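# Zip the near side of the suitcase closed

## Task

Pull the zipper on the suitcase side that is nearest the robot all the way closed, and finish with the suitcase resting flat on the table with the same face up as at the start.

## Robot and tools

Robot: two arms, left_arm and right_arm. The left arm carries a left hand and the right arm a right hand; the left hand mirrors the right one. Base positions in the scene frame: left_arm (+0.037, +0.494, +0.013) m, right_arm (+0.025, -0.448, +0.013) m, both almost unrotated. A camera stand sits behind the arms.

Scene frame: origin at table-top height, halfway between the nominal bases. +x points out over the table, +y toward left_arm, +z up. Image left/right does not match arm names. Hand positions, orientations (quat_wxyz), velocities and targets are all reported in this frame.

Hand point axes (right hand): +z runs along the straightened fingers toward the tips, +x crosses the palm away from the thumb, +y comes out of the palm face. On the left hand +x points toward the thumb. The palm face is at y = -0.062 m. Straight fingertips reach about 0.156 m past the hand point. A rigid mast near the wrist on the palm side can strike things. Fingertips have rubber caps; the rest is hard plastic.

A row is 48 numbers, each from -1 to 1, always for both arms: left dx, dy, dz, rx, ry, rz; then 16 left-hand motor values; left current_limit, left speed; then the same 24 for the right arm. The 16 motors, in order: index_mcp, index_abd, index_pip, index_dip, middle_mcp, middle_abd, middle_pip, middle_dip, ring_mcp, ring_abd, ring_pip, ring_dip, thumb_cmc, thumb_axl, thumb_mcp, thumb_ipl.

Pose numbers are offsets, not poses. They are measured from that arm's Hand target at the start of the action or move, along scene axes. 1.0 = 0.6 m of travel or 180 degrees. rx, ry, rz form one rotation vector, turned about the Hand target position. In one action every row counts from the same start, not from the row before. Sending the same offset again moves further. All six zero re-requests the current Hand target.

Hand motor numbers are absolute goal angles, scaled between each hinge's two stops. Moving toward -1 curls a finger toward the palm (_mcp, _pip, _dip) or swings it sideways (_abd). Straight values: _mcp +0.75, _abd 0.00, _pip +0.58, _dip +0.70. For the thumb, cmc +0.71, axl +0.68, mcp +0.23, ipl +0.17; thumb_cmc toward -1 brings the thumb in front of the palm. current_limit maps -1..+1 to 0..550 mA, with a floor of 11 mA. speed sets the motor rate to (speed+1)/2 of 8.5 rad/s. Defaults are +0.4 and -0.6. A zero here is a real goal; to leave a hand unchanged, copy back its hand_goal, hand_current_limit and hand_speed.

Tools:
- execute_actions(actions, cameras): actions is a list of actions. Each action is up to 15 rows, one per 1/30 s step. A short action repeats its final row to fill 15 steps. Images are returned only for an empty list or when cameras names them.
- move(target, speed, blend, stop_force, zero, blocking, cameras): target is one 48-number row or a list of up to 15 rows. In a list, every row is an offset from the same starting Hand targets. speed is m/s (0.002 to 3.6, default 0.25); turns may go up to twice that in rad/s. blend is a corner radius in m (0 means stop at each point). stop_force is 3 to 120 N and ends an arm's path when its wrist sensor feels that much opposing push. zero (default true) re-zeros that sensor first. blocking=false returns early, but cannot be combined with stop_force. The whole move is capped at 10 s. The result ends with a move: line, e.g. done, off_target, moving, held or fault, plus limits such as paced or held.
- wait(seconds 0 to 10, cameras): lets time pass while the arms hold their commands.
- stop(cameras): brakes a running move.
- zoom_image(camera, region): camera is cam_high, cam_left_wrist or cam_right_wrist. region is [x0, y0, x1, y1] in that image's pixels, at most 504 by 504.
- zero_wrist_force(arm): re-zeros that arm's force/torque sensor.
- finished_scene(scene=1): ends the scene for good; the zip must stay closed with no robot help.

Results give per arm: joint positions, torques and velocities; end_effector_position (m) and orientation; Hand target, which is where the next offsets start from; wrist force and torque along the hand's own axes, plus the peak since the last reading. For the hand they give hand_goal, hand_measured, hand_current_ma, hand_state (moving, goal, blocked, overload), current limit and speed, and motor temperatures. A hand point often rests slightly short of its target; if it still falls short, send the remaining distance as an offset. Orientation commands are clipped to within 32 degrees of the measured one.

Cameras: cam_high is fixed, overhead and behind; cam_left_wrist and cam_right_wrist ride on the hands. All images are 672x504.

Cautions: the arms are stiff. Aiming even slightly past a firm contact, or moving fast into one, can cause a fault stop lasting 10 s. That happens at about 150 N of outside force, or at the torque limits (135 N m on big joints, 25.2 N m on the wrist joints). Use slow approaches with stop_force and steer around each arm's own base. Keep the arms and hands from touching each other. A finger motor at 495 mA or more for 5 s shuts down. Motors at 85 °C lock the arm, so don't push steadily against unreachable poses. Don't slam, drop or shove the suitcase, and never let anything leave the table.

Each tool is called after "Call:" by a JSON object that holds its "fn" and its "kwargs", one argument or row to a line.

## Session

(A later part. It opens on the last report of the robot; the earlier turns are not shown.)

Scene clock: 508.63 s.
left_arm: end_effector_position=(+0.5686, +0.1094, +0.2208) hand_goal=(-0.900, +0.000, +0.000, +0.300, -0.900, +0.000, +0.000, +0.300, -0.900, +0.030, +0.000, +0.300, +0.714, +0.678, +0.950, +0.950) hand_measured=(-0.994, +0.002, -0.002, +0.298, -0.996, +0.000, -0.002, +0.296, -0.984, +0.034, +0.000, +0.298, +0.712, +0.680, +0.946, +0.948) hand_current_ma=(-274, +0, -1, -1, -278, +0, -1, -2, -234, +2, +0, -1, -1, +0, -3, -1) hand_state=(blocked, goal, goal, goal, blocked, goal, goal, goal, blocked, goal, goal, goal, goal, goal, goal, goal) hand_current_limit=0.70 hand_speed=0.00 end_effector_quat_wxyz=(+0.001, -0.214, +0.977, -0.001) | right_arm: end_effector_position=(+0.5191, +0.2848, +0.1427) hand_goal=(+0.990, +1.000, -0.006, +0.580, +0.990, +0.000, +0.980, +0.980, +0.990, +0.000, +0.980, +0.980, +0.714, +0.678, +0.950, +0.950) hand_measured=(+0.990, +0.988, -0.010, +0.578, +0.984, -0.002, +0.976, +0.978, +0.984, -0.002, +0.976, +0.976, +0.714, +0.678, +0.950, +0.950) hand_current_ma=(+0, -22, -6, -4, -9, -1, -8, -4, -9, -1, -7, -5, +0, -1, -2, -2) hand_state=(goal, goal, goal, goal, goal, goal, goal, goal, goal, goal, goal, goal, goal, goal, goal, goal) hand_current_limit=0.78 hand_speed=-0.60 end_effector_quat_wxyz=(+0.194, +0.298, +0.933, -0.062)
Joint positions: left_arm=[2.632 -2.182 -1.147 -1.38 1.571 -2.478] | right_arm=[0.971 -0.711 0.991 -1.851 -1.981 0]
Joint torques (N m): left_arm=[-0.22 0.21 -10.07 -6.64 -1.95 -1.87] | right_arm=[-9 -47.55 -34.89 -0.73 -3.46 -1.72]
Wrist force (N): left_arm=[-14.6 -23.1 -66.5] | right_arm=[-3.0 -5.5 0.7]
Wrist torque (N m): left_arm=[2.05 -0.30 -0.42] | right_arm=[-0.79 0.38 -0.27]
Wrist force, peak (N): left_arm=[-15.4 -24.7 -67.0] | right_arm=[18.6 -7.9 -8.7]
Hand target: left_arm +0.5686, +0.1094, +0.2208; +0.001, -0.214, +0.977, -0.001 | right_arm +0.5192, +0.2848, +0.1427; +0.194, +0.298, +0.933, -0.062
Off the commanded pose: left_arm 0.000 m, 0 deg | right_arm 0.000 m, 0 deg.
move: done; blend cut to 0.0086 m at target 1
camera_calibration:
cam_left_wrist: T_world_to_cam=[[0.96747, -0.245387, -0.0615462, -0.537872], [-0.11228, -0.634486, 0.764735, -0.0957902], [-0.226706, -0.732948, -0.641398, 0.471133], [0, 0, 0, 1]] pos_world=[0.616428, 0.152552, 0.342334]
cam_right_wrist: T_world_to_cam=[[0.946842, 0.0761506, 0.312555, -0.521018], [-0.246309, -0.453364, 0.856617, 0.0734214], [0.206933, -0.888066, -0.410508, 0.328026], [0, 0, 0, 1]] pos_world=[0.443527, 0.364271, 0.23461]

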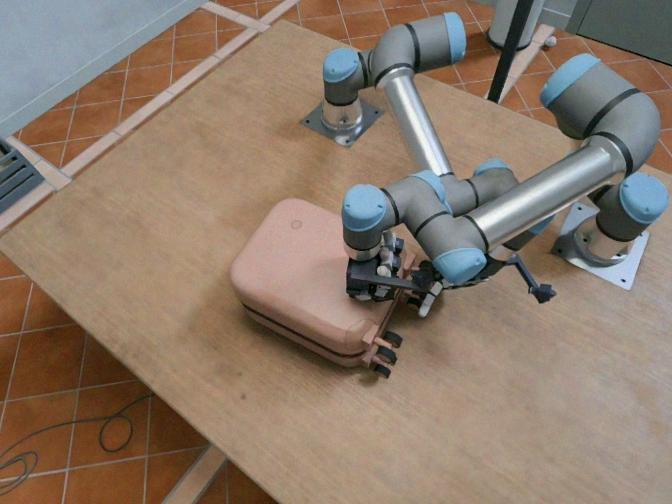

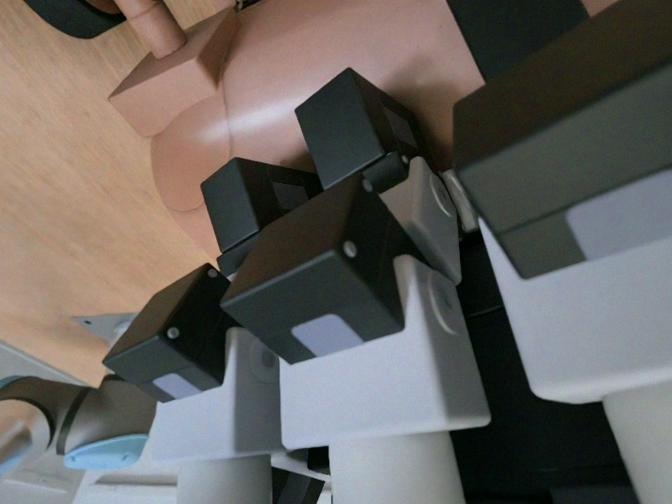

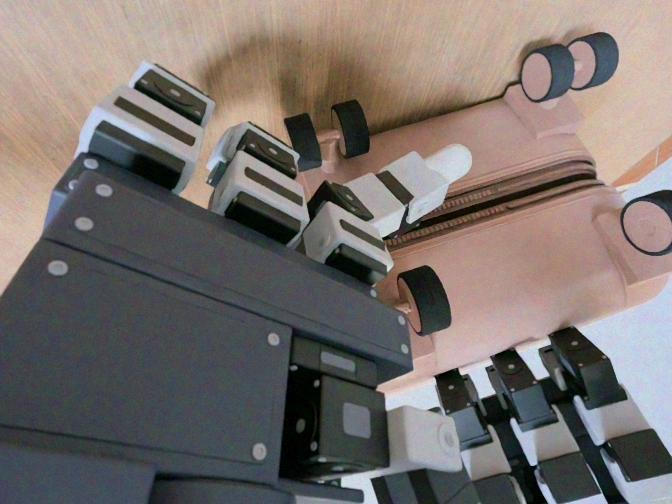

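Call:
{"fn": "move", "kwargs": {
  "target": [
    [0,0,0,0,0,0,-0.9,0,0.0,0.3,-0.9,0,0.0,0.3,-0.9,0.03,0.0,0.3,0.714,0.678,0.95,0.95,0.7,0.0,-0.1003,-0.0247,0,0,0,0.04,0.99,1.0,-0.007,0.58,0.99,0,0.98,0.98,0.99,0,0.98,0.98,0.714,0.678,0.95,0.95,0.78,-0.6],
    [0,0,0,0,0,0,-0.9,0,0.0,0.3,-0.9,0,0.0,0.3,-0.9,0.03,0.0,0.3,0.714,0.678,0.95,0.95,0.7,0.0,-0.152,-0.133,0,0,0,0.0833,0.99,1.0,-0.007,0.58,0.99,0,0.98,0.98,0.99,0,0.98,0.98,0.714,0.678,0.95,0.95,0.78,-0.6],
    [0,0,0,0,0,0,-0.9,0,0.0,0.3,-0.9,0,0.0,0.3,-0.9,0.03,0.0,0.3,0.714,0.678,0.95,0.95,0.7,0.0,-0.1542,-0.1602,0,0,0,0.0833,0.99,1.0,-0.007,0.58,0.99,0,0.98,0.98,0.99,0,0.98,0.98,0.714,0.678,0.95,0.95,0.78,-0.6]
  ],
  "speed": 0.15,
  "blend": 0.008,
  "cameras": ["cam_right_wrist"]
}}

Call:
{"fn": "zoom_image", "kwargs": {
  "camera": "cam_right_wrist",
  "region": [420, 60, 560, 180]
}}

Scene clock: 512.47 s.
left_arm: end_effector_position=(+0.5686, +0.1094, +0.2208) hand_goal=(-0.900, +0.000, +0.000, +0.300, -0.900, +0.000, +0.000, +0.300, -0.900, +0.030, +0.000, +0.300, +0.714, +0.678, +0.950, +0.950) hand_measured=(-0.994, +0.002, -0.002, +0.298, -0.996, +0.000, -0.002, +0.296, -0.984, +0.034, +0.000, +0.298, +0.712, +0.680, +0.946, +0.948) hand_current_ma=(-274, +0, -1, -1, -278, +0, -1, -2, -234, +2, +0, -1, -1, +0, -3, -1) hand_state=(blocked, goal, goal, goal, blocked, goal, goal, goal, blocked, goal, goal, goal, goal, goal, goal, goal) hand_current_limit=0.70 hand_speed=0.00 end_effector_quat_wxyz=(+0.001, -0.214, +0.977, -0.001) | right_arm: end_effector_position=(+0.4267, +0.1887, +0.1427) hand_goal=(+0.990, +1.000, -0.006, +0.580, +0.990, +0.000, +0.980, +0.980, +0.990, +0.000, +0.980, +0.980, +0.714, +0.678, +0.950, +0.950) hand_measured=(+0.990, +0.988, -0.010, +0.578, +0.984, -0.002, +0.976, +0.978, +0.984, -0.002, +0.976, +0.976, +0.714, +0.678, +0.950, +0.950) hand_current_ma=(+0, -22, -5, -4, -9, -1, -8, -4, -9, -1, -7, -5, +0, -1, -2, -2) hand_state=(goal, goal, goal, goal, goal, goal, goal, goal, goal, goal, goal, goal, goal, goal, goal, goal) hand_current_limit=0.78 hand_speed=-0.60 end_effector_quat_wxyz=(+0.200, +0.173, +0.964, -0.036)
Joint positions: left_arm=[2.632 -2.182 -1.147 -1.38 1.571 -2.478] | right_arm=[0.961 -1.053 1.624 -2.257 -1.965 -0.294]
Joint torques (N m): left_arm=[-2.07 -2.91 -10.98 -6.58 -1.91 -1.84] | right_arm=[-8.57 -48.54 -4.84 -4.67 1.91 -1.94]
Wrist force (N): left_arm=[-14.8 -23.1 -66.9] | right_arm=[-2.9 -5.3 0.6]
Wrist torque (N m): left_arm=[2.08 -0.28 -0.44] | right_arm=[-0.76 0.38 -0.26]
Wrist force, peak (N): left_arm=[-14.7 -23.2 -66.9] | right_arm=[-2.8 -6.3 0.7]
Hand target: left_arm +0.5686, +0.1094, +0.2208; +0.001, -0.214, +0.977, -0.001 | right_arm +0.4266, +0.1887, +0.1427; +0.200, +0.173, +0.964, -0.036
Off the commanded pose: left_arm 0.000 m, 0 deg | right_arm 0.000 m, 0 deg.
move: done
camera_calibration:
cam_right_wrist: T_world_to_cam=[[0.894945, 0.318478, 0.312483, -0.449682], [-0.120651, -0.501527, 0.856688, -0.03747], [0.429555, -0.80439, -0.410415, 0.151048], [0, 0, 0, 1]] pos_world=[0.333036, 0.245923, 0.23461]
Images, in order (width x height): cam_right_wrist 672x504.

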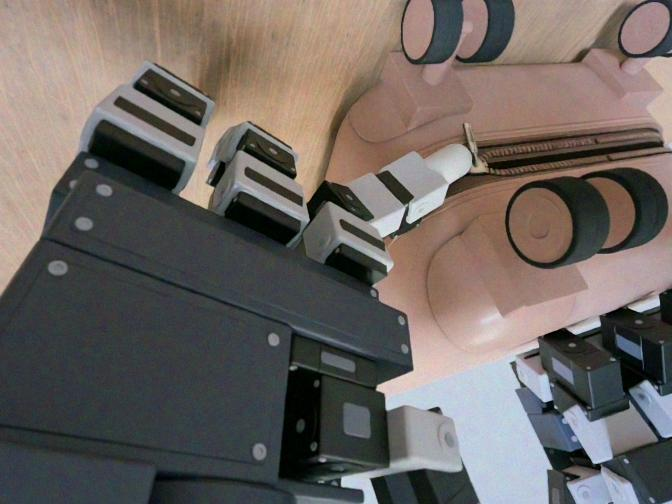

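Scaled by 3.600 from the camera's 672x504 image, which has a finer 960x720 frame.

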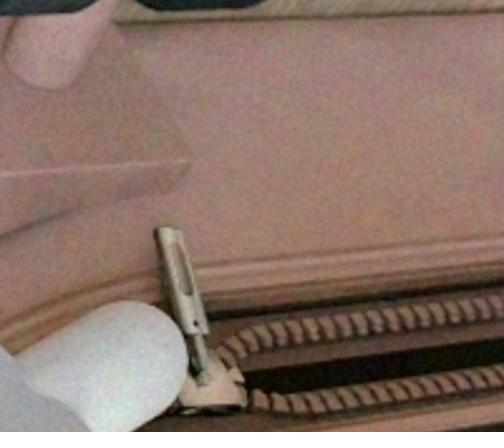

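Call:
{"fn": "move", "kwargs": {
  "target": [0,0,0,0,0,0,-0.9,0,0.0,0.3,-0.9,0,0.0,0.3,-0.9,0.03,0.0,0.3,0.714,0.678,0.95,0.95,0.7,0.0,0.0075,-0.0201,0,0,0,0,0.99,1.0,-0.007,0.58,0.99,0,0.98,0.98,0.99,0,0.98,0.98,0.714,0.678,0.95,0.95,0.78,-0.6],
  "speed": 0.04,
  "stop_force": 14,
  "cameras": ["cam_right_wrist"]
}}

Call:
{"fn": "zoom_image", "kwargs": {
  "camera": "cam_right_wrist",
  "region": [420, 60, 560, 180]
}}

Scene clock: 514.33 s.
left_arm: end_effector_position=(+0.5686, +0.1094, +0.2208) hand_goal=(-0.900, +0.000, +0.000, +0.300, -0.900, +0.000, +0.000, +0.300, -0.900, +0.030, +0.000, +0.300, +0.714, +0.678, +0.950, +0.950) hand_measured=(-0.994, +0.002, -0.002, +0.298, -0.996, +0.000, -0.002, +0.296, -0.984, +0.034, +0.000, +0.298, +0.712, +0.680, +0.946, +0.948) hand_current_ma=(-274, +0, -1, -1, -278, +0, -1, -2, -234, +2, +0, -1, -1, +0, -3, -1) hand_state=(blocked, goal, goal, goal, blocked, goal, goal, goal, blocked, goal, goal, goal, goal, goal, goal, goal) hand_current_limit=0.70 hand_speed=0.00 end_effector_quat_wxyz=(+0.001, -0.214, +0.977, -0.001) | right_arm: end_effector_position=(+0.4283, +0.1839, +0.1426) hand_goal=(+0.990, +1.000, -0.006, +0.580, +0.990, +0.000, +0.980, +0.980, +0.990, +0.000, +0.980, +0.980, +0.714, +0.678, +0.950, +0.950) hand_measured=(+0.994, +1.000, -0.040, +0.578, +0.984, -0.002, +0.976, +0.978, +0.984, -0.002, +0.976, +0.976, +0.714, +0.678, +0.950, +0.950) hand_current_ma=(+6, +0, -93, -4, -9, -1, -8, -4, -9, -1, -7, -5, +0, -1, -2, -2) hand_state=(goal, goal, blocked, goal, goal, goal, goal, goal, goal, goal, goal, goal, goal, goal, goal, goal) hand_current_limit=0.78 hand_speed=-0.60 end_effector_quat_wxyz=(+0.200, +0.173, +0.964, -0.036)
Joint positions: left_arm=[2.632 -2.182 -1.147 -1.38 1.571 -2.478] | right_arm=[0.954 -1.06 1.636 -2.265 -1.964 -0.301]
Joint torques (N m): left_arm=[-3.13 -3.61 -11.27 -6.58 -1.84 -1.8] | right_arm=[-2.42 -35.24 -33.58 -1.36 -5.97 2.26]
Wrist force (N): left_arm=[-15.4 -24.3 -66.8] | right_arm=[11.8 -5.4 -6.0]
Wrist torque (N m): left_arm=[2.07 -0.28 -0.45] | right_arm=[-0.21 0.52 0.90]
Wrist force, peak (N): left_arm=[-15.4 -24.5 -66.8] | right_arm=[21.8 -4.2 -13.3]
Hand target: left_arm +0.5686, +0.1094, +0.2208; +0.001, -0.214, +0.977, -0.001 | right_arm +0.4283, +0.1839, +0.1426; +0.200, +0.173, +0.964, -0.036 (not the last commanded pose)
Off the commanded pose: left_arm 0.000 m, 0 deg | right_arm 0.008 m, 0 deg.
move: contact (right_arm)
camera_calibration:
cam_right_wrist: T_world_to_cam=[[0.894988, 0.318567, 0.312267, -0.449661], [-0.120344, -0.501631, 0.85667, -0.0397463], [0.42955, -0.804289, -0.410616, 0.14648], [0, 0, 0, 1]] pos_world=[0.334738, 0.241122, 0.234611]
Images, in order (width x height): cam_right_wrist 672x504.

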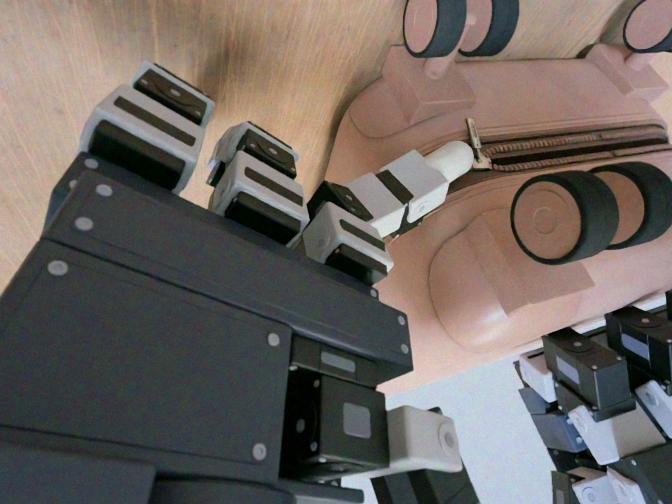

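Scaled by 3.600 from the camera's 672x504 image, which has a finer 960x720 frame.

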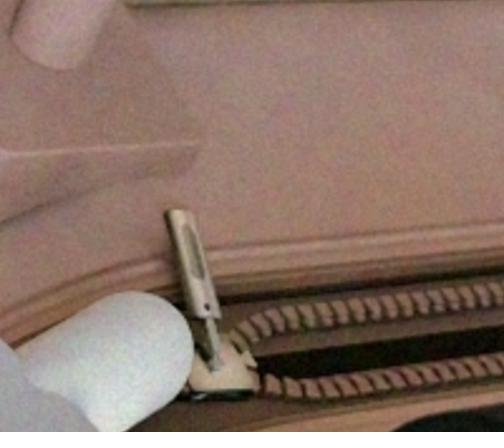

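Call:
{"fn": "move", "kwargs": {
  "target": [
    [0,0,0,0,0,0,-0.9,0,0.0,0.3,-0.9,0,0.0,0.3,-0.9,0.03,0.0,0.3,0.714,0.678,0.95,0.95,0.7,0.0,-0.0063,0.0300,0,0,0,0,0.99,1.0,-0.007,0.58,0.99,0,0.98,0.98,0.99,0,0.98,0.98,0.714,0.678,0.95,0.95,0.78,-0.6],
    [0,0,0,0,0,0,-0.9,0,0.0,0.3,-0.9,0,0.0,0.3,-0.9,0.03,0.0,0.3,0.714,0.678,0.95,0.95,0.7,0.0,0.087,0.0602,0.0013,0,0,-0.1722,0.99,1.0,-0.007,0.58,0.99,0,0.98,0.98,0.99,0,0.98,0.98,0.714,0.678,0.95,0.95,0.78,-0.6]
  ],
  "speed": [0.1, 0.25],
  "blend": 0.005,
  "cameras": ["cam_right_wrist"]
}}

Call:
{"fn": "zoom_image", "kwargs": {
  "camera": "cam_right_wrist",
  "region": [420, 60, 560, 180]
}}

Scene clock: 517.30 s.
left_arm: end_effector_position=(+0.5686, +0.1094, +0.2208) hand_goal=(-0.900, +0.000, +0.000, +0.300, -0.900, +0.000, +0.000, +0.300, -0.900, +0.030, +0.000, +0.300, +0.714, +0.678, +0.950, +0.950) hand_measured=(-0.994, +0.002, -0.002, +0.298, -0.996, +0.000, -0.002, +0.296, -0.984, +0.034, +0.000, +0.298, +0.712, +0.680, +0.946, +0.948) hand_current_ma=(-274, +0, -1, -1, -278, +0, -1, -2, -234, +2, +0, -1, -1, +0, -3, -1) hand_state=(blocked, goal, goal, goal, blocked, goal, goal, goal, blocked, goal, goal, goal, goal, goal, goal, goal) hand_current_limit=0.70 hand_speed=0.00 end_effector_quat_wxyz=(+0.001, -0.214, +0.977, -0.001) | right_arm: end_effector_position=(+0.4805, +0.2200, +0.1434) hand_goal=(+0.990, +1.000, -0.006, +0.580, +0.990, +0.000, +0.980, +0.980, +0.990, +0.000, +0.980, +0.980, +0.714, +0.678, +0.950, +0.950) hand_measured=(+0.990, +0.996, -0.010, +0.578, +0.984, -0.002, +0.976, +0.978, +0.984, -0.002, +0.976, +0.976, +0.714, +0.678, +0.950, +0.950) hand_current_ma=(+1, -7, -6, -4, -9, -1, -8, -4, -9, -1, -7, -5, +0, -1, -2, -2) hand_state=(goal, goal, goal, goal, goal, goal, goal, goal, goal, goal, goal, goal, goal, goal, goal, goal) hand_current_limit=0.78 hand_speed=-0.60 end_effector_quat_wxyz=(+0.183, +0.424, +0.882, -0.088)
Joint positions: left_arm=[2.632 -2.182 -1.147 -1.38 1.571 -2.478] | right_arm=[0.988 -0.818 1.151 -1.777 -1.961 0.321]
Joint torques (N m): left_arm=[-4.8 -5.48 -12.24 -6.59 -1.92 -1.86] | right_arm=[-8.54 -43.94 -35.27 -0.1 1.74 2.3]
Wrist force (N): left_arm=[-14.7 -23.0 -66.5] | right_arm=[-3.1 -5.2 0.3]
Wrist torque (N m): left_arm=[2.06 -0.28 -0.43] | right_arm=[-0.73 0.40 -0.36]
Wrist force, peak (N): left_arm=[-15.4 -24.4 -66.8] | right_arm=[11.8 -5.4 -6.2]
Hand target: left_arm +0.5686, +0.1094, +0.2208; +0.001, -0.214, +0.977, -0.001 | right_arm +0.4805, +0.2200, +0.1434; +0.183, +0.425, +0.882, -0.088
Off the commanded pose: left_arm 0.000 m, 0 deg | right_arm 0.000 m, 0 deg.
move: done
camera_calibration:
cam_right_wrist: T_world_to_cam=[[0.931267, -0.187609, 0.312321, -0.414163], [-0.361459, -0.368211, 0.856603, 0.0704793], [-0.0457068, -0.910617, -0.410715, 0.405223], [0, 0, 0, 1]] pos_world=[0.429693, 0.317254, 0.235411]
Images, in order (width x height): cam_right_wrist 672x504.

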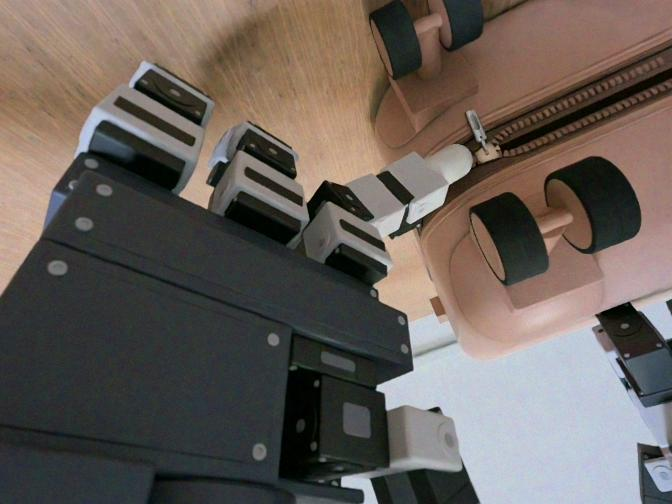

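Scaled by 3.600 from the camera's 672x504 image, which has a finer 960x720 frame.

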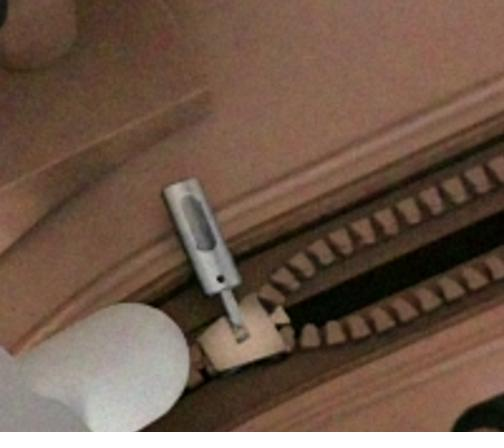

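Call:
{"fn": "move", "kwargs": {
  "target": [0,0,0,0,0,0,-0.9,0,0.0,0.3,-0.9,0,0.0,0.3,-0.9,0.03,0.0,0.3,0.714,0.678,0.95,0.95,0.7,0.0,0.0063,-0.0240,0,0,0,0,0.99,1.0,-0.007,0.58,0.99,0,0.98,0.98,0.99,0,0.98,0.98,0.714,0.678,0.95,0.95,0.78,-0.6],
  "speed": 0.04,
  "stop_force": 16,
  "cameras": ["cam_right_wrist"]
}}

Call:
{"fn": "zoom_image", "kwargs": {
  "camera": "cam_right_wrist",
  "region": [420, 60, 560, 180]
}}

Scene clock: 519.07 s.
left_arm: end_effector_position=(+0.5686, +0.1094, +0.2208) hand_goal=(-0.900, +0.000, +0.000, +0.300, -0.900, +0.000, +0.000, +0.300, -0.900, +0.030, +0.000, +0.300, +0.714, +0.678, +0.950, +0.950) hand_measured=(-0.994, +0.002, -0.002, +0.298, -0.996, +0.000, -0.002, +0.296, -0.984, +0.034, +0.000, +0.298, +0.712, +0.680, +0.946, +0.948) hand_current_ma=(-274, +0, -1, -1, -278, +0, -1, -2, -234, +2, +0, -1, -1, +0, -3, -1) hand_state=(blocked, goal, goal, goal, blocked, goal, goal, goal, blocked, goal, goal, goal, goal, goal, goal, goal) hand_current_limit=0.70 hand_speed=0.00 end_effector_quat_wxyz=(+0.001, -0.214, +0.977, -0.001) | right_arm: end_effector_position=(+0.4843, +0.2056, +0.1434) hand_goal=(+0.990, +1.000, -0.006, +0.580, +0.990, +0.000, +0.980, +0.980, +0.990, +0.000, +0.980, +0.980, +0.714, +0.678, +0.950, +0.950) hand_measured=(+0.998, +1.000, -0.056, +0.552, +0.984, -0.002, +0.976, +0.978, +0.984, -0.002, +0.976, +0.976, +0.714, +0.678, +0.950, +0.950) hand_current_ma=(+16, +0, -157, -75, -9, -1, -8, -4, -9, -1, -7, -5, +0, -1, -2, -2) hand_state=(goal, goal, blocked, blocked, goal, goal, goal, goal, goal, goal, goal, goal, goal, goal, goal, goal) hand_current_limit=0.78 hand_speed=-0.60 end_effector_quat_wxyz=(+0.183, +0.425, +0.882, -0.088)
Joint positions: left_arm=[2.632 -2.182 -1.147 -1.38 1.571 -2.478] | right_arm=[0.973 -0.846 1.201 -1.806 -1.963 0.305]
Joint torques (N m): left_arm=[-5.66 -6.47 -12.1 -6.58 -1.94 -1.79] | right_arm=[-16.92 -56.33 -6.2 -4.02 -5.66 -1.56]
Wrist force (N): left_arm=[-14.5 -23.0 -65.0] | right_arm=[5.5 -9.2 -6.4]
Wrist torque (N m): left_arm=[2.00 -0.29 -0.41] | right_arm=[-0.28 0.47 0.36]
Wrist force, peak (N): left_arm=[-14.8 -23.1 -66.7] | right_arm=[5.6 -9.6 -6.6]
Hand target: left_arm +0.5686, +0.1094, +0.2208; +0.001, -0.214, +0.977, -0.001 | right_arm +0.4843, +0.2056, +0.1434; +0.183, +0.425, +0.882, -0.088
Off the commanded pose: left_arm 0.000 m, 0 deg | right_arm 0.000 m, 0 deg.
move: done
camera_calibration:
cam_right_wrist: T_world_to_cam=[[0.931264, -0.18773, 0.312257, -0.420444], [-0.361441, -0.368036, 0.856685, 0.0665071], [-0.0459036, -0.910663, -0.410592, 0.39236], [0, 0, 0, 1]] pos_world=[0.433594, 0.302855, 0.235411]
Images, in order (width x height): cam_right_wrist 672x504.

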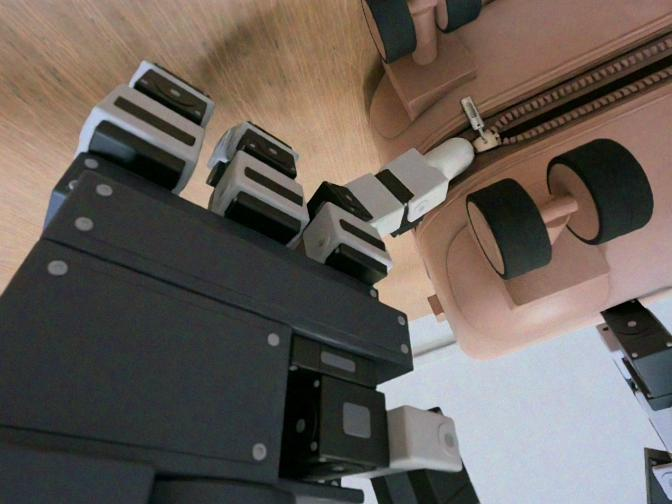

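Scaled by 3.600 from the camera's 672x504 image, which has a finer 960x720 frame.

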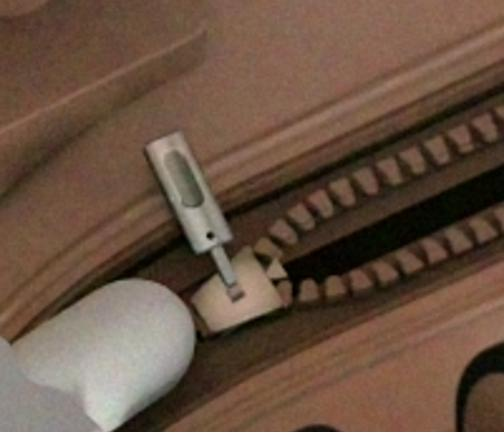

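Call:
{"fn": "move", "kwargs": {
  "target": [0,0,0,0,0,0,-0.9,0,0.0,0.3,-0.9,0,0.0,0.3,-0.9,0.03,0.0,0.3,0.714,0.678,0.95,0.95,0.7,0.0,0.0223,0.0067,0,0,0,0,0.99,1.0,-0.007,0.58,0.99,0,0.98,0.98,0.99,0,0.98,0.98,0.714,0.678,0.95,0.95,0.78,-0.6],
  "speed": 0.025,
  "stop_force": 38,
  "cameras": ["cam_right_wrist"]
}}

Call:
{"fn": "zoom_image", "kwargs": {
  "camera": "cam_right_wrist",
  "region": [420, 60, 560, 180]
}}

Scene clock: 520.97 s.
left_arm: end_effector_position=(+0.5686, +0.1094, +0.2208) hand_goal=(-0.900, +0.000, +0.000, +0.300, -0.900, +0.000, +0.000, +0.300, -0.900, +0.030, +0.000, +0.300, +0.714, +0.678, +0.950, +0.950) hand_measured=(-0.994, +0.002, -0.002, +0.298, -0.996, +0.000, -0.002, +0.296, -0.984, +0.034, +0.000, +0.298, +0.712, +0.680, +0.946, +0.948) hand_current_ma=(-274, +0, -1, -1, -278, +0, -1, -2, -234, +2, +0, -1, -1, +0, -3, -1) hand_state=(blocked, goal, goal, goal, blocked, goal, goal, goal, blocked, goal, goal, goal, goal, goal, goal, goal) hand_current_limit=0.70 hand_speed=0.00 end_effector_quat_wxyz=(+0.001, -0.214, +0.977, -0.001) | right_arm: end_effector_position=(+0.4977, +0.2096, +0.1434) hand_goal=(+0.990, +1.000, -0.006, +0.580, +0.990, +0.000, +0.980, +0.980, +0.990, +0.000, +0.980, +0.980, +0.714, +0.678, +0.950, +0.950) hand_measured=(+1.000, +0.950, -0.080, +0.538, +0.984, -0.002, +0.976, +0.978, +0.984, -0.002, +0.976, +0.976, +0.714, +0.678, +0.950, +0.950) hand_current_ma=(+21, -127, -248, -122, -9, -1, -8, -4, -9, -1, -7, -5, +0, -1, -2, -2) hand_state=(goal, blocked, blocked, blocked, goal, goal, goal, goal, goal, goal, goal, goal, goal, goal, goal, goal) hand_current_limit=0.78 hand_speed=-0.60 end_effector_quat_wxyz=(+0.183, +0.425, +0.882, -0.088)
Joint positions: left_arm=[2.632 -2.182 -1.147 -1.38 1.571 -2.478] | right_arm=[0.961 -0.823 1.161 -1.794 -1.965 0.293]
Joint torques (N m): left_arm=[-7.37 -5.56 -12.42 -6.63 -1.79 -1.82] | right_arm=[-19.35 -44.72 -33.84 -0.64 -7.27 -1.75]
Wrist force (N): left_arm=[-14.9 -23.2 -65.2] | right_arm=[10.6 -12.5 -6.8]
Wrist torque (N m): left_arm=[1.99 -0.27 -0.44] | right_arm=[-0.17 0.83 0.78]
Wrist force, peak (N): left_arm=[-14.7 -23.3 -65.5] | right_arm=[11.0 -13.0 -7.2]
Hand target: left_arm +0.5686, +0.1094, +0.2208; +0.001, -0.214, +0.977, -0.001 | right_arm +0.4977, +0.2096, +0.1434; +0.183, +0.425, +0.882, -0.088
Off the commanded pose: left_arm 0.000 m, 0 deg | right_arm 0.000 m, 0 deg.
move: done
camera_calibration:
cam_right_wrist: T_world_to_cam=[[0.931231, -0.187762, 0.312338, -0.432072], [-0.361528, -0.368018, 0.856656, 0.0728267], [-0.0459019, -0.910663, -0.410591, 0.396612], [0, 0, 0, 1]] pos_world=[0.446893, 0.306855, 0.235411]
Images, in order (width x height): cam_right_wrist 672x504.

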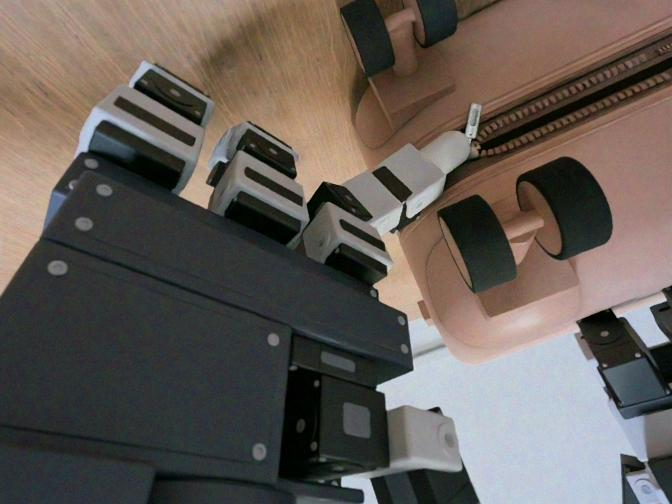

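Scaled by 3.600 from the camera's 672x504 image, which has a finer 960x720 frame.

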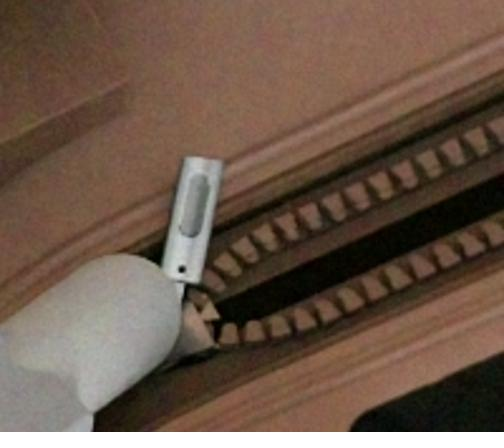

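Call:
{"fn": "move", "kwargs": {
  "target": [
    [0,0,0,0,0,0,-0.9,0,0.0,0.3,-0.9,0,0.0,0.3,-0.9,0.03,0.0,0.3,0.714,0.678,0.95,0.95,0.7,0.0,-0.0063,0.0260,0,0,0,0,0.99,1.0,-0.007,0.58,0.99,0,0.98,0.98,0.99,0,0.98,0.98,0.714,0.678,0.95,0.95,0.78,-0.6],
    [0,0,0,0,0,0,-0.9,0,0.0,0.3,-0.9,0,0.0,0.3,-0.9,0.03,0.0,0.3,0.714,0.678,0.95,0.95,0.7,0.0,0.027,0.0327,0,0,0,0.0222,0.99,1.0,-0.007,0.58,0.99,0,0.98,0.98,0.99,0,0.98,0.98,0.714,0.678,0.95,0.95,0.78,-0.6]
  ],
  "speed": 0.08,
  "blend": 0.004,
  "cameras": ["cam_right_wrist"]
}}

Call:
{"fn": "zoom_image", "kwargs": {
  "camera": "cam_right_wrist",
  "region": [380, 80, 520, 200]
}}

Scene clock: 524.63 s.
left_arm: end_effector_position=(+0.5686, +0.1094, +0.2208) hand_goal=(-0.900, +0.000, +0.000, +0.300, -0.900, +0.000, +0.000, +0.300, -0.900, +0.030, +0.000, +0.300, +0.714, +0.678, +0.950, +0.950) hand_measured=(-0.994, +0.002, -0.002, +0.298, -0.996, +0.000, -0.002, +0.296, -0.984, +0.034, +0.000, +0.298, +0.712, +0.680, +0.946, +0.948) hand_current_ma=(-274, +0, -1, -1, -278, +0, -1, -2, -234, +2, +0, -1, -1, +0, -3, -1) hand_state=(blocked, goal, goal, goal, blocked, goal, goal, goal, blocked, goal, goal, goal, goal, goal, goal, goal) hand_current_limit=0.70 hand_speed=0.00 end_effector_quat_wxyz=(+0.001, -0.214, +0.977, -0.001) | right_arm: end_effector_position=(+0.5138, +0.2292, +0.1434) hand_goal=(+0.990, +1.000, -0.006, +0.580, +0.990, +0.000, +0.980, +0.980, +0.990, +0.000, +0.980, +0.980, +0.714, +0.678, +0.950, +0.950) hand_measured=(+0.990, +0.988, -0.010, +0.578, +0.984, -0.002, +0.976, +0.978, +0.984, -0.002, +0.976, +0.976, +0.714, +0.678, +0.950, +0.950) hand_current_ma=(+0, -23, -6, -4, -9, -1, -8, -4, -9, -1, -7, -5, +0, -1, -2, -2) hand_state=(goal, goal, goal, goal, goal, goal, goal, goal, goal, goal, goal, goal, goal, goal, goal, goal) hand_current_limit=0.78 hand_speed=-0.60 end_effector_quat_wxyz=(+0.186, +0.394, +0.897, -0.082)
Joint positions: left_arm=[2.632 -2.182 -1.147 -1.38 1.571 -2.478] | right_arm=[0.954 -0.783 1.098 -1.803 -1.972 0.21]
Joint torques (N m): left_arm=[-8.78 -4.18 -12.77 -6.62 -1.79 -1.8] | right_arm=[-8.76 -46.06 -34.26 -4.3 -3.57 -2.16]
Wrist force (N): left_arm=[-14.8 -23.3 -66.9] | right_arm=[-3.1 -5.0 0.4]
Wrist torque (N m): left_arm=[2.10 -0.32 -0.42] | right_arm=[-0.71 0.40 -0.27]
Wrist force, peak (N): left_arm=[-15.0 -23.4 -67.1] | right_arm=[10.6 -12.7 -7.0]
Hand target: left_arm +0.5686, +0.1094, +0.2208; +0.001, -0.214, +0.977, -0.001 | right_arm +0.5139, +0.2293, +0.1434; +0.186, +0.393, +0.897, -0.082
Off the commanded pose: left_arm 0.000 m, 0 deg | right_arm 0.000 m, 0 deg.
move: done
camera_calibration:
cam_right_wrist: T_world_to_cam=[[0.94205, -0.122554, 0.312286, -0.463942], [-0.335016, -0.392258, 0.856679, 0.0778431], [0.0175075, -0.911655, -0.410584, 0.382905], [0, 0, 0, 1]] pos_world=[0.456431, 0.322754, 0.235411]
Images, in order (width x height): cam_right_wrist 672x504.

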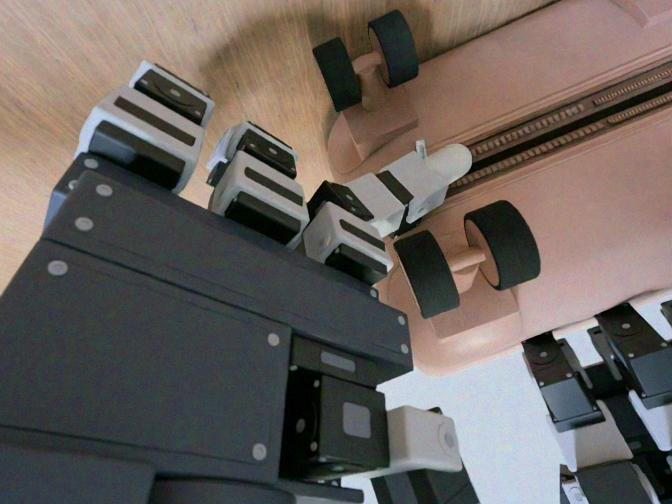

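Scaled by 3.600 from the camera's 672x504 image, which has a finer 960x720 frame.

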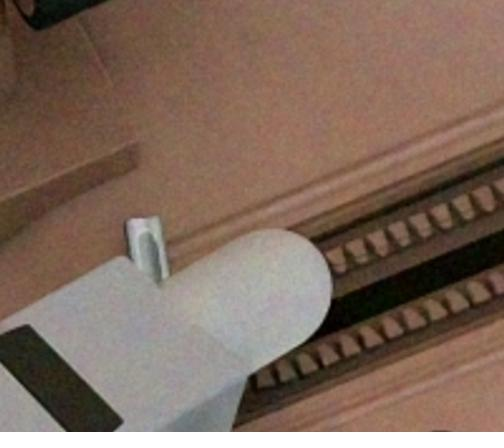

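Call:
{"fn": "move", "kwargs": {
  "target": [0,0,0,0,0,0,-0.9,0,0.0,0.3,-0.9,0,0.0,0.3,-0.9,0.03,0.0,0.3,0.714,0.678,0.95,0.95,0.7,0.0,0.0058,-0.0225,0,0,0,0,0.99,1.0,-0.007,0.58,0.99,0,0.98,0.98,0.99,0,0.98,0.98,0.714,0.678,0.95,0.95,0.78,-0.6],
  "speed": 0.03,
  "stop_force": 12,
  "cameras": ["cam_right_wrist"]
}}

Call:
{"fn": "zoom_image", "kwargs": {
  "camera": "cam_right_wrist",
  "region": [370, 80, 510, 300]
}}

Scene clock: 526.27 s.
left_arm: end_effector_position=(+0.5686, +0.1094, +0.2208) hand_goal=(-0.900, +0.000, +0.000, +0.300, -0.900, +0.000, +0.000, +0.300, -0.900, +0.030, +0.000, +0.300, +0.714, +0.678, +0.950, +0.950) hand_measured=(-0.994, +0.002, -0.002, +0.298, -0.996, +0.000, -0.002, +0.296, -0.984, +0.034, +0.000, +0.298, +0.712, +0.680, +0.946, +0.948) hand_current_ma=(-274, +0, -1, -1, -278, +0, -1, -2, -234, +2, +0, -1, -1, +0, -3, -1) hand_state=(blocked, goal, goal, goal, blocked, goal, goal, goal, blocked, goal, goal, goal, goal, goal, goal, goal) hand_current_limit=0.70 hand_speed=0.00 end_effector_quat_wxyz=(+0.001, -0.214, +0.977, -0.001) | right_arm: end_effector_position=(+0.5143, +0.2277, +0.1435) hand_goal=(+0.990, +1.000, -0.006, +0.580, +0.990, +0.000, +0.980, +0.980, +0.990, +0.000, +0.980, +0.980, +0.714, +0.678, +0.950, +0.950) hand_measured=(+0.996, +0.994, -0.026, +0.578, +0.984, -0.002, +0.976, +0.978, +0.984, -0.002, +0.976, +0.976, +0.714, +0.678, +0.950, +0.950) hand_current_ma=(+13, -8, -49, -4, -9, -1, -8, -4, -9, -1, -7, -5, +0, -1, -2, -2) hand_state=(goal, goal, blocked, goal, goal, goal, goal, goal, goal, goal, goal, goal, goal, goal, goal, goal) hand_current_limit=0.78 hand_speed=-0.60 end_effector_quat_wxyz=(+0.186, +0.394, +0.897, -0.082)
Joint positions: left_arm=[2.632 -2.182 -1.147 -1.38 1.571 -2.478] | right_arm=[0.952 -0.786 1.104 -1.806 -1.972 0.208]
Joint torques (N m): left_arm=[-8.85 -2.95 -12.83 -6.66 -1.73 -1.85] | right_arm=[-0.26 -45.6 -34.02 -0.01 -4.91 2.11]
Wrist force (N): left_arm=[-15.4 -24.1 -67.0] | right_arm=[6.2 -5.6 -3.3]
Wrist torque (N m): left_arm=[2.12 -0.29 -0.45] | right_arm=[-0.40 0.54 0.50]
Wrist force, peak (N): left_arm=[-15.3 -25.1 -67.0] | right_arm=[17.0 -5.1 -8.9]
Hand target: left_arm +0.5686, +0.1094, +0.2208; +0.001, -0.214, +0.977, -0.001 | right_arm +0.5143, +0.2277, +0.1435; +0.186, +0.394, +0.897, -0.082 (not the last commanded pose)
Off the commanded pose: left_arm 0.000 m, 0 deg | right_arm 0.012 m, 0 deg.
move: contact (right_arm)
camera_calibration:
cam_right_wrist: T_world_to_cam=[[0.942051, -0.122447, 0.312326, -0.464653], [-0.335003, -0.392512, 0.856567, 0.0774847], [0.0177073, -0.91156, -0.410786, 0.381362], [0, 0, 0, 1]] pos_world=[0.456931, 0.321152, 0.23541]
Images, in order (width x height): cam_right_wrist 672x504.

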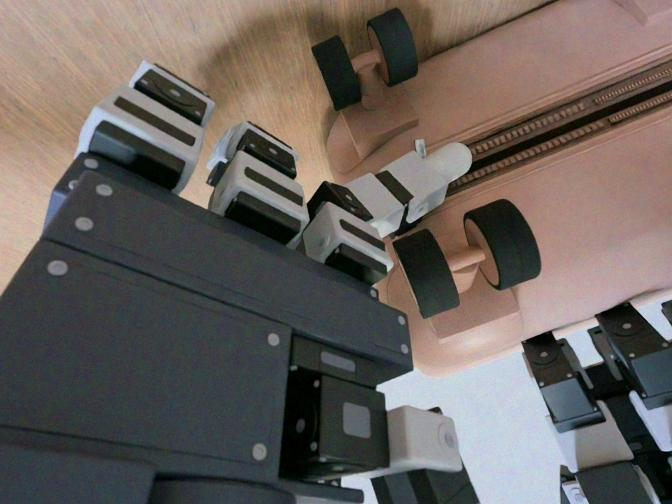

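Scaled by 2.291 from the camera's 672x504 image, which has a finer 960x720 frame.

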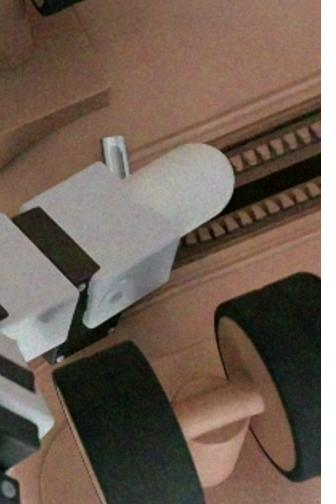

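Call:
{"fn": "move", "kwargs": {
  "target": [
    [0,0,0,0,0,0,-0.9,0,0.0,0.3,-0.9,0,0.0,0.3,-0.9,0.03,0.0,0.3,0.714,0.678,0.95,0.95,0.7,0.0,-0.008,0.016,0,0,0,0,0.99,1.0,-0.007,0.58,0.99,0,0.98,0.98,0.99,0,0.98,0.98,0.714,0.678,0.95,0.95,0.78,-0.6],
    [0,0,0,0,0,0,-0.9,0,0.0,0.3,-0.9,0,0.0,0.3,-0.9,0.03,0.0,0.3,0.714,0.678,0.95,0.95,0.7,0.0,-0.065,0.0,0,0,0,0.0222,0.99,1.0,-0.007,0.58,0.99,0,0.98,0.98,0.99,0,0.98,0.98,0.714,0.678,0.95,0.95,0.78,-0.6],
    [0,0,0,0,0,0,-0.9,0,0.0,0.3,-0.9,0,0.0,0.3,-0.9,0.03,0.0,0.3,0.714,0.678,0.95,0.95,0.7,0.0,-0.0807,-0.0237,0,0,0,0.0222,0.99,1.0,-0.007,0.58,0.99,0,0.98,0.98,0.99,0,0.98,0.98,0.714,0.678,0.95,0.95,0.78,-0.6]
  ],
  "speed": 0.1,
  "blend": 0.004,
  "cameras": ["cam_right_wrist"]
}}

Call:
{"fn": "zoom_image", "kwargs": {
  "camera": "cam_right_wrist",
  "region": [420, 60, 560, 180]
}}

Scene clock: 528.30 s.
left_arm: end_effector_position=(+0.5686, +0.1094, +0.2208) hand_goal=(-0.900, +0.000, +0.000, +0.300, -0.900, +0.000, +0.000, +0.300, -0.900, +0.030, +0.000, +0.300, +0.714, +0.678, +0.950, +0.950) hand_measured=(-0.994, +0.002, -0.002, +0.298, -0.996, +0.000, -0.002, +0.296, -0.984, +0.034, +0.000, +0.298, +0.712, +0.680, +0.946, +0.948) hand_current_ma=(-274, +0, -1, -1, -278, +0, -1, -2, -234, +2, +0, -1, -1, +0, -3, -1) hand_state=(blocked, goal, goal, goal, blocked, goal, goal, goal, blocked, goal, goal, goal, goal, goal, goal, goal) hand_current_limit=0.70 hand_speed=0.00 end_effector_quat_wxyz=(+0.001, -0.214, +0.977, -0.001) | right_arm: end_effector_position=(+0.4660, +0.2135, +0.1435) hand_goal=(+0.990, +1.000, -0.006, +0.580, +0.990, +0.000, +0.980, +0.980, +0.990, +0.000, +0.980, +0.980, +0.714, +0.678, +0.950, +0.950) hand_measured=(+0.990, +0.992, -0.010, +0.578, +0.984, -0.002, +0.976, +0.978, +0.984, -0.002, +0.976, +0.976, +0.714, +0.678, +0.950, +0.950) hand_current_ma=(+1, -11, -5, -4, -9, -1, -8, -4, -9, -1, -7, -5, +0, -1, -2, -2) hand_state=(goal, goal, goal, goal, goal, goal, goal, goal, goal, goal, goal, goal, goal, goal, goal, goal) hand_current_limit=0.78 hand_speed=-0.60 end_effector_quat_wxyz=(+0.189, +0.362, +0.910, -0.075)
Joint positions: left_arm=[2.632 -2.182 -1.147 -1.38 1.571 -2.478] | right_arm=[0.988 -0.888 1.289 -1.904 -1.975 0.171]
Joint torques (N m): left_arm=[-8.7 -2.29 -13.55 -6.59 -1.73 -1.83] | right_arm=[6.25 -56.32 -6.85 -4.27 -3.34 -1.66]
Wrist force (N): left_arm=[-15.2 -23.0 -66.6] | right_arm=[-3.8 -5.1 0.1]
Wrist torque (N m): left_arm=[2.07 -0.30 -0.45] | right_arm=[-0.71 0.50 -0.34]
Wrist force, peak (N): left_arm=[-15.3 -24.5 -67.1] | right_arm=[6.5 -5.5 -3.5]
Hand target: left_arm +0.5686, +0.1094, +0.2208; +0.001, -0.214, +0.977, -0.001 | right_arm +0.4659, +0.2135, +0.1435; +0.189, +0.362, +0.910, -0.075
Off the commanded pose: left_arm 0.000 m, 0 deg | right_arm 0.000 m, 0 deg.
move: done
camera_calibration:
cam_right_wrist: T_world_to_cam=[[0.948301, -0.0565808, 0.312287, -0.437777], [-0.306844, -0.414791, 0.856618, 0.0473303], [0.0810658, -0.908156, -0.410709, 0.33903], [0, 0, 0, 1]] pos_world=[0.402183, 0.302755, 0.235411]
Images, in order (width x height): cam_right_wrist 672x504.

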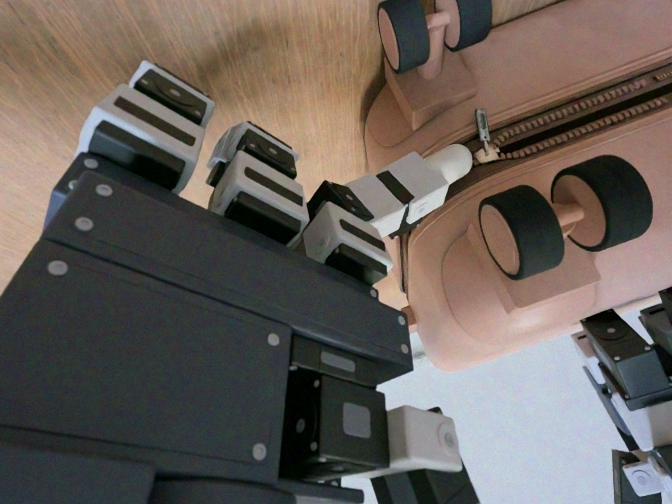

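Scaled by 3.600 from the camera's 672x504 image, which has a finer 960x720 frame.

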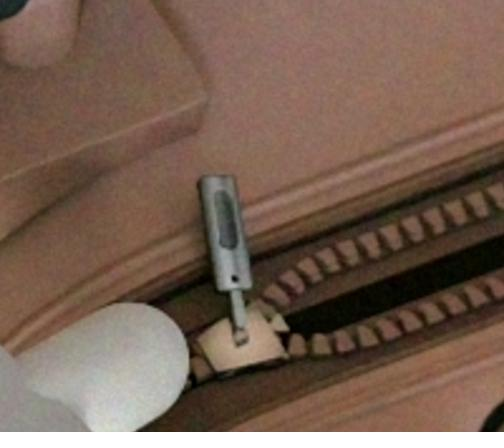

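Call:
{"fn": "move", "kwargs": {
  "target": [
    [0,0,0,0,0,0,-0.9,0,0.0,0.3,-0.9,0,0.0,0.3,-0.9,0.03,0.0,0.3,0.714,0.678,0.95,0.95,0.7,0.0,0.0058,-0.0225,0,0,0,0,0.99,1.0,-0.007,0.58,0.99,0,0.98,0.98,0.99,0,0.98,0.98,0.714,0.678,0.95,0.95,0.78,-0.6],
    [0,0,0,0,0,0,-0.9,0,0.0,0.3,-0.9,0,0.0,0.3,-0.9,0.03,0.0,0.3,0.714,0.678,0.95,0.95,0.7,0.0,0.0267,-0.0167,0,0,0,0,0.99,1.0,-0.007,0.58,0.99,0,0.98,0.98,0.99,0,0.98,0.98,0.714,0.678,0.95,0.95,0.78,-0.6]
  ],
  "speed": [0.045, 0.03],
  "stop_force": 40,
  "cameras": ["cam_right_wrist"]
}}

Call:
{"fn": "zoom_image", "kwargs": {
  "camera": "cam_right_wrist",
  "region": [420, 60, 560, 180]
}}

Scene clock: 530.90 s.
left_arm: end_effector_position=(+0.5686, +0.1094, +0.2208) hand_goal=(-0.900, +0.000, +0.000, +0.300, -0.900, +0.000, +0.000, +0.300, -0.900, +0.030, +0.000, +0.300, +0.714, +0.678, +0.950, +0.950) hand_measured=(-0.994, +0.002, -0.002, +0.298, -0.996, +0.000, -0.002, +0.296, -0.984, +0.034, +0.000, +0.298, +0.712, +0.680, +0.946, +0.948) hand_current_ma=(-274, +0, -1, -1, -278, +0, -1, -2, -234, +2, +0, -1, -1, +0, -3, -1) hand_state=(blocked, goal, goal, goal, blocked, goal, goal, goal, blocked, goal, goal, goal, goal, goal, goal, goal) hand_current_limit=0.70 hand_speed=0.00 end_effector_quat_wxyz=(+0.001, -0.214, +0.977, -0.001) | right_arm: end_effector_position=(+0.4810, +0.2034, +0.1434) hand_goal=(+0.990, +1.000, -0.006, +0.580, +0.990, +0.000, +0.980, +0.980, +0.990, +0.000, +0.980, +0.980, +0.714, +0.678, +0.950, +0.950) hand_measured=(+1.000, +0.982, -0.062, +0.514, +0.984, -0.002, +0.976, +0.978, +0.984, -0.002, +0.976, +0.976, +0.714, +0.678, +0.950, +0.950) hand_current_ma=(+24, -38, -174, -221, -9, -1, -8, -4, -9, -1, -7, -5, +0, -1, -2, -2) hand_state=(goal, goal, blocked, blocked, goal, goal, goal, goal, goal, goal, goal, goal, goal, goal, goal, goal) hand_current_limit=0.78 hand_speed=-0.60 end_effector_quat_wxyz=(+0.189, +0.362, +0.910, -0.075)
Joint positions: left_arm=[2.632 -2.182 -1.147 -1.38 1.571 -2.478] | right_arm=[0.963 -0.894 1.303 -1.922 -1.976 0.144]
Joint torques (N m): left_arm=[-9.15 -1.21 -14.09 -6.6 -1.62 -1.88] | right_arm=[-23.33 -53.02 -7.68 -5.79 -11.02 0.95]
Wrist force (N): left_arm=[-15.9 -23.4 -65.0] | right_arm=[32.7 -23.9 -21.5]
Wrist torque (N m): left_arm=[2.01 -0.28 -0.47] | right_arm=[1.08 0.74 3.37]
Wrist force, peak (N): left_arm=[-15.2 -23.0 -66.9] | right_arm=[35.3 -26.5 -23.4]
Hand target: left_arm +0.5686, +0.1094, +0.2208; +0.001, -0.214, +0.977, -0.001 | right_arm +0.4810, +0.2034, +0.1434; +0.189, +0.362, +0.910, -0.075 (not the last commanded pose)
Off the commanded pose: left_arm 0.000 m, 0 deg | right_arm 0.001 m, 0 deg.
move: contact (right_arm); path passed 1 of 2 targets
camera_calibration:
cam_right_wrist: T_world_to_cam=[[0.948354, -0.05639, 0.312161, -0.452627], [-0.306629, -0.415053, 0.856569, 0.0477], [0.0812615, -0.908048, -0.410908, 0.328483], [0, 0, 0, 1]] pos_world=[0.417184, 0.292553, 0.235411]
Images, in order (width x height): cam_right_wrist 672x504.

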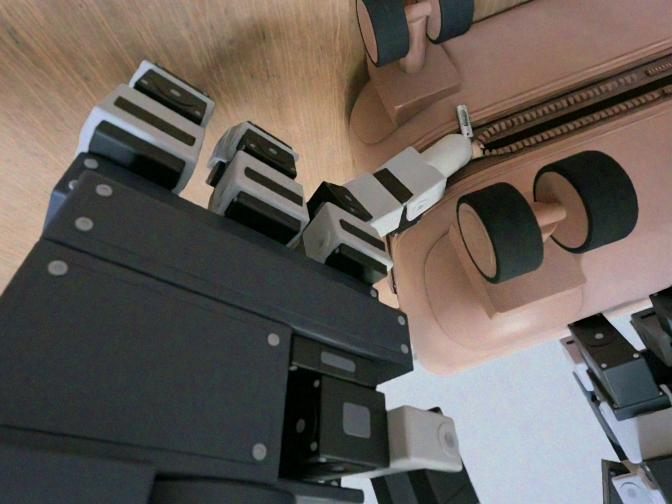

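Scaled by 3.600 from the camera's 672x504 image, which has a finer 960x720 frame.

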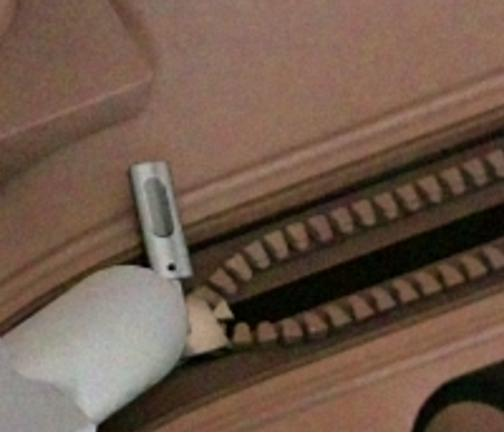

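Call:
{"fn": "wait", "kwargs": {
  "seconds": 3,
  "cameras": ["cam_right_wrist"]
}}

Call:
{"fn": "zoom_image", "kwargs": {
  "camera": "cam_right_wrist",
  "region": [420, 60, 560, 180]
}}

Scene clock: 534.13 s.
left_arm: end_effector_position=(+0.5686, +0.1094, +0.2208) hand_goal=(-0.900, +0.000, +0.000, +0.300, -0.900, +0.000, +0.000, +0.300, -0.900, +0.030, +0.000, +0.300, +0.714, +0.678, +0.950, +0.950) hand_measured=(-0.994, +0.002, -0.002, +0.298, -0.996, +0.000, -0.002, +0.296, -0.984, +0.034, +0.000, +0.298, +0.712, +0.680, +0.946, +0.948) hand_current_ma=(-274, +0, -1, -1, -278, +0, -1, -2, -234, +2, +0, -1, -1, +0, -3, -1) hand_state=(blocked, goal, goal, goal, blocked, goal, goal, goal, blocked, goal, goal, goal, goal, goal, goal, goal) hand_current_limit=0.70 hand_speed=0.00 end_effector_quat_wxyz=(+0.001, -0.214, +0.977, -0.001) | right_arm: end_effector_position=(+0.4810, +0.2034, +0.1434) hand_goal=(+0.990, +1.000, -0.006, +0.580, +0.990, +0.000, +0.980, +0.980, +0.990, +0.000, +0.980, +0.980, +0.714, +0.678, +0.950, +0.950) hand_measured=(+1.000, +0.982, -0.062, +0.514, +0.984, -0.002, +0.976, +0.978, +0.984, -0.002, +0.976, +0.976, +0.714, +0.678, +0.950, +0.950) hand_current_ma=(+24, -38, -174, -221, -9, -1, -8, -4, -9, -1, -7, -5, +0, -1, -2, -2) hand_state=(goal, goal, blocked, blocked, goal, goal, goal, goal, goal, goal, goal, goal, goal, goal, goal, goal) hand_current_limit=0.78 hand_speed=-0.60 end_effector_quat_wxyz=(+0.189, +0.362, +0.910, -0.075)
Joint positions: left_arm=[2.632 -2.182 -1.147 -1.38 1.571 -2.478] | right_arm=[0.963 -0.894 1.303 -1.922 -1.976 0.144]
Joint torques (N m): left_arm=[-9.09 0.31 -14.07 -6.57 -1.6 -1.8] | right_arm=[-22.83 -52.04 -8.64 -5.6 -10.26 0.81]
Wrist force (N): left_arm=[-15.8 -23.3 -64.9] | right_arm=[32.8 -23.8 -21.4]
Wrist torque (N m): left_arm=[2.01 -0.29 -0.47] | right_arm=[1.09 0.72 3.38]
Wrist force, peak (N): left_arm=[-15.8 -23.4 -65.3] | right_arm=[32.8 -24.3 -21.5]
Hand target: left_arm +0.5686, +0.1094, +0.2208; +0.001, -0.214, +0.977, -0.001 | right_arm +0.4810, +0.2034, +0.1434; +0.189, +0.362, +0.910, -0.075 (not the last commanded pose)
Off the commanded pose: left_arm 0.000 m, 0 deg | right_arm 0.001 m, 0 deg.
wait: 3.00 s; at rest from the start
camera_calibration:
cam_right_wrist: T_world_to_cam=[[0.948354, -0.05639, 0.312161, -0.452627], [-0.306629, -0.415053, 0.856569, 0.0477], [0.0812615, -0.908048, -0.410908, 0.328483], [0, 0, 0, 1]] pos_world=[0.417184, 0.292553, 0.235411]
Images, in order (width x height): cam_right_wrist 672x504.

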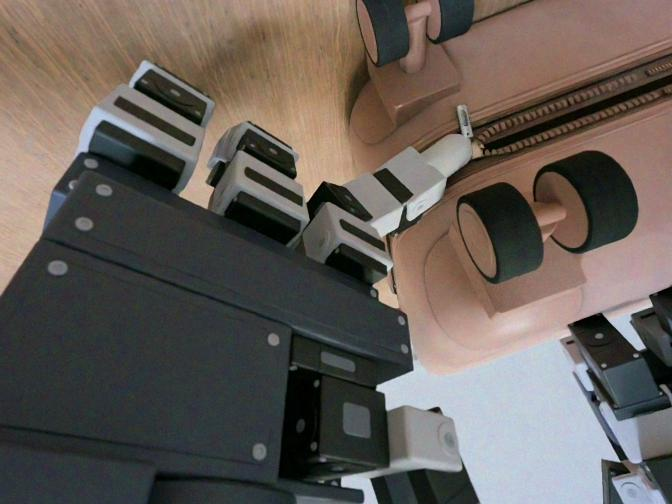

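Scaled by 3.600 from the camera's 672x504 image, which has a finer 960x720 frame.

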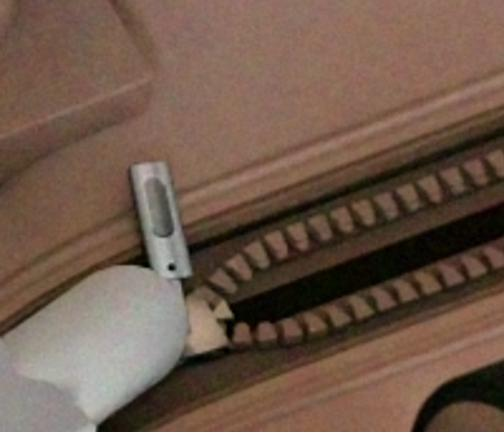

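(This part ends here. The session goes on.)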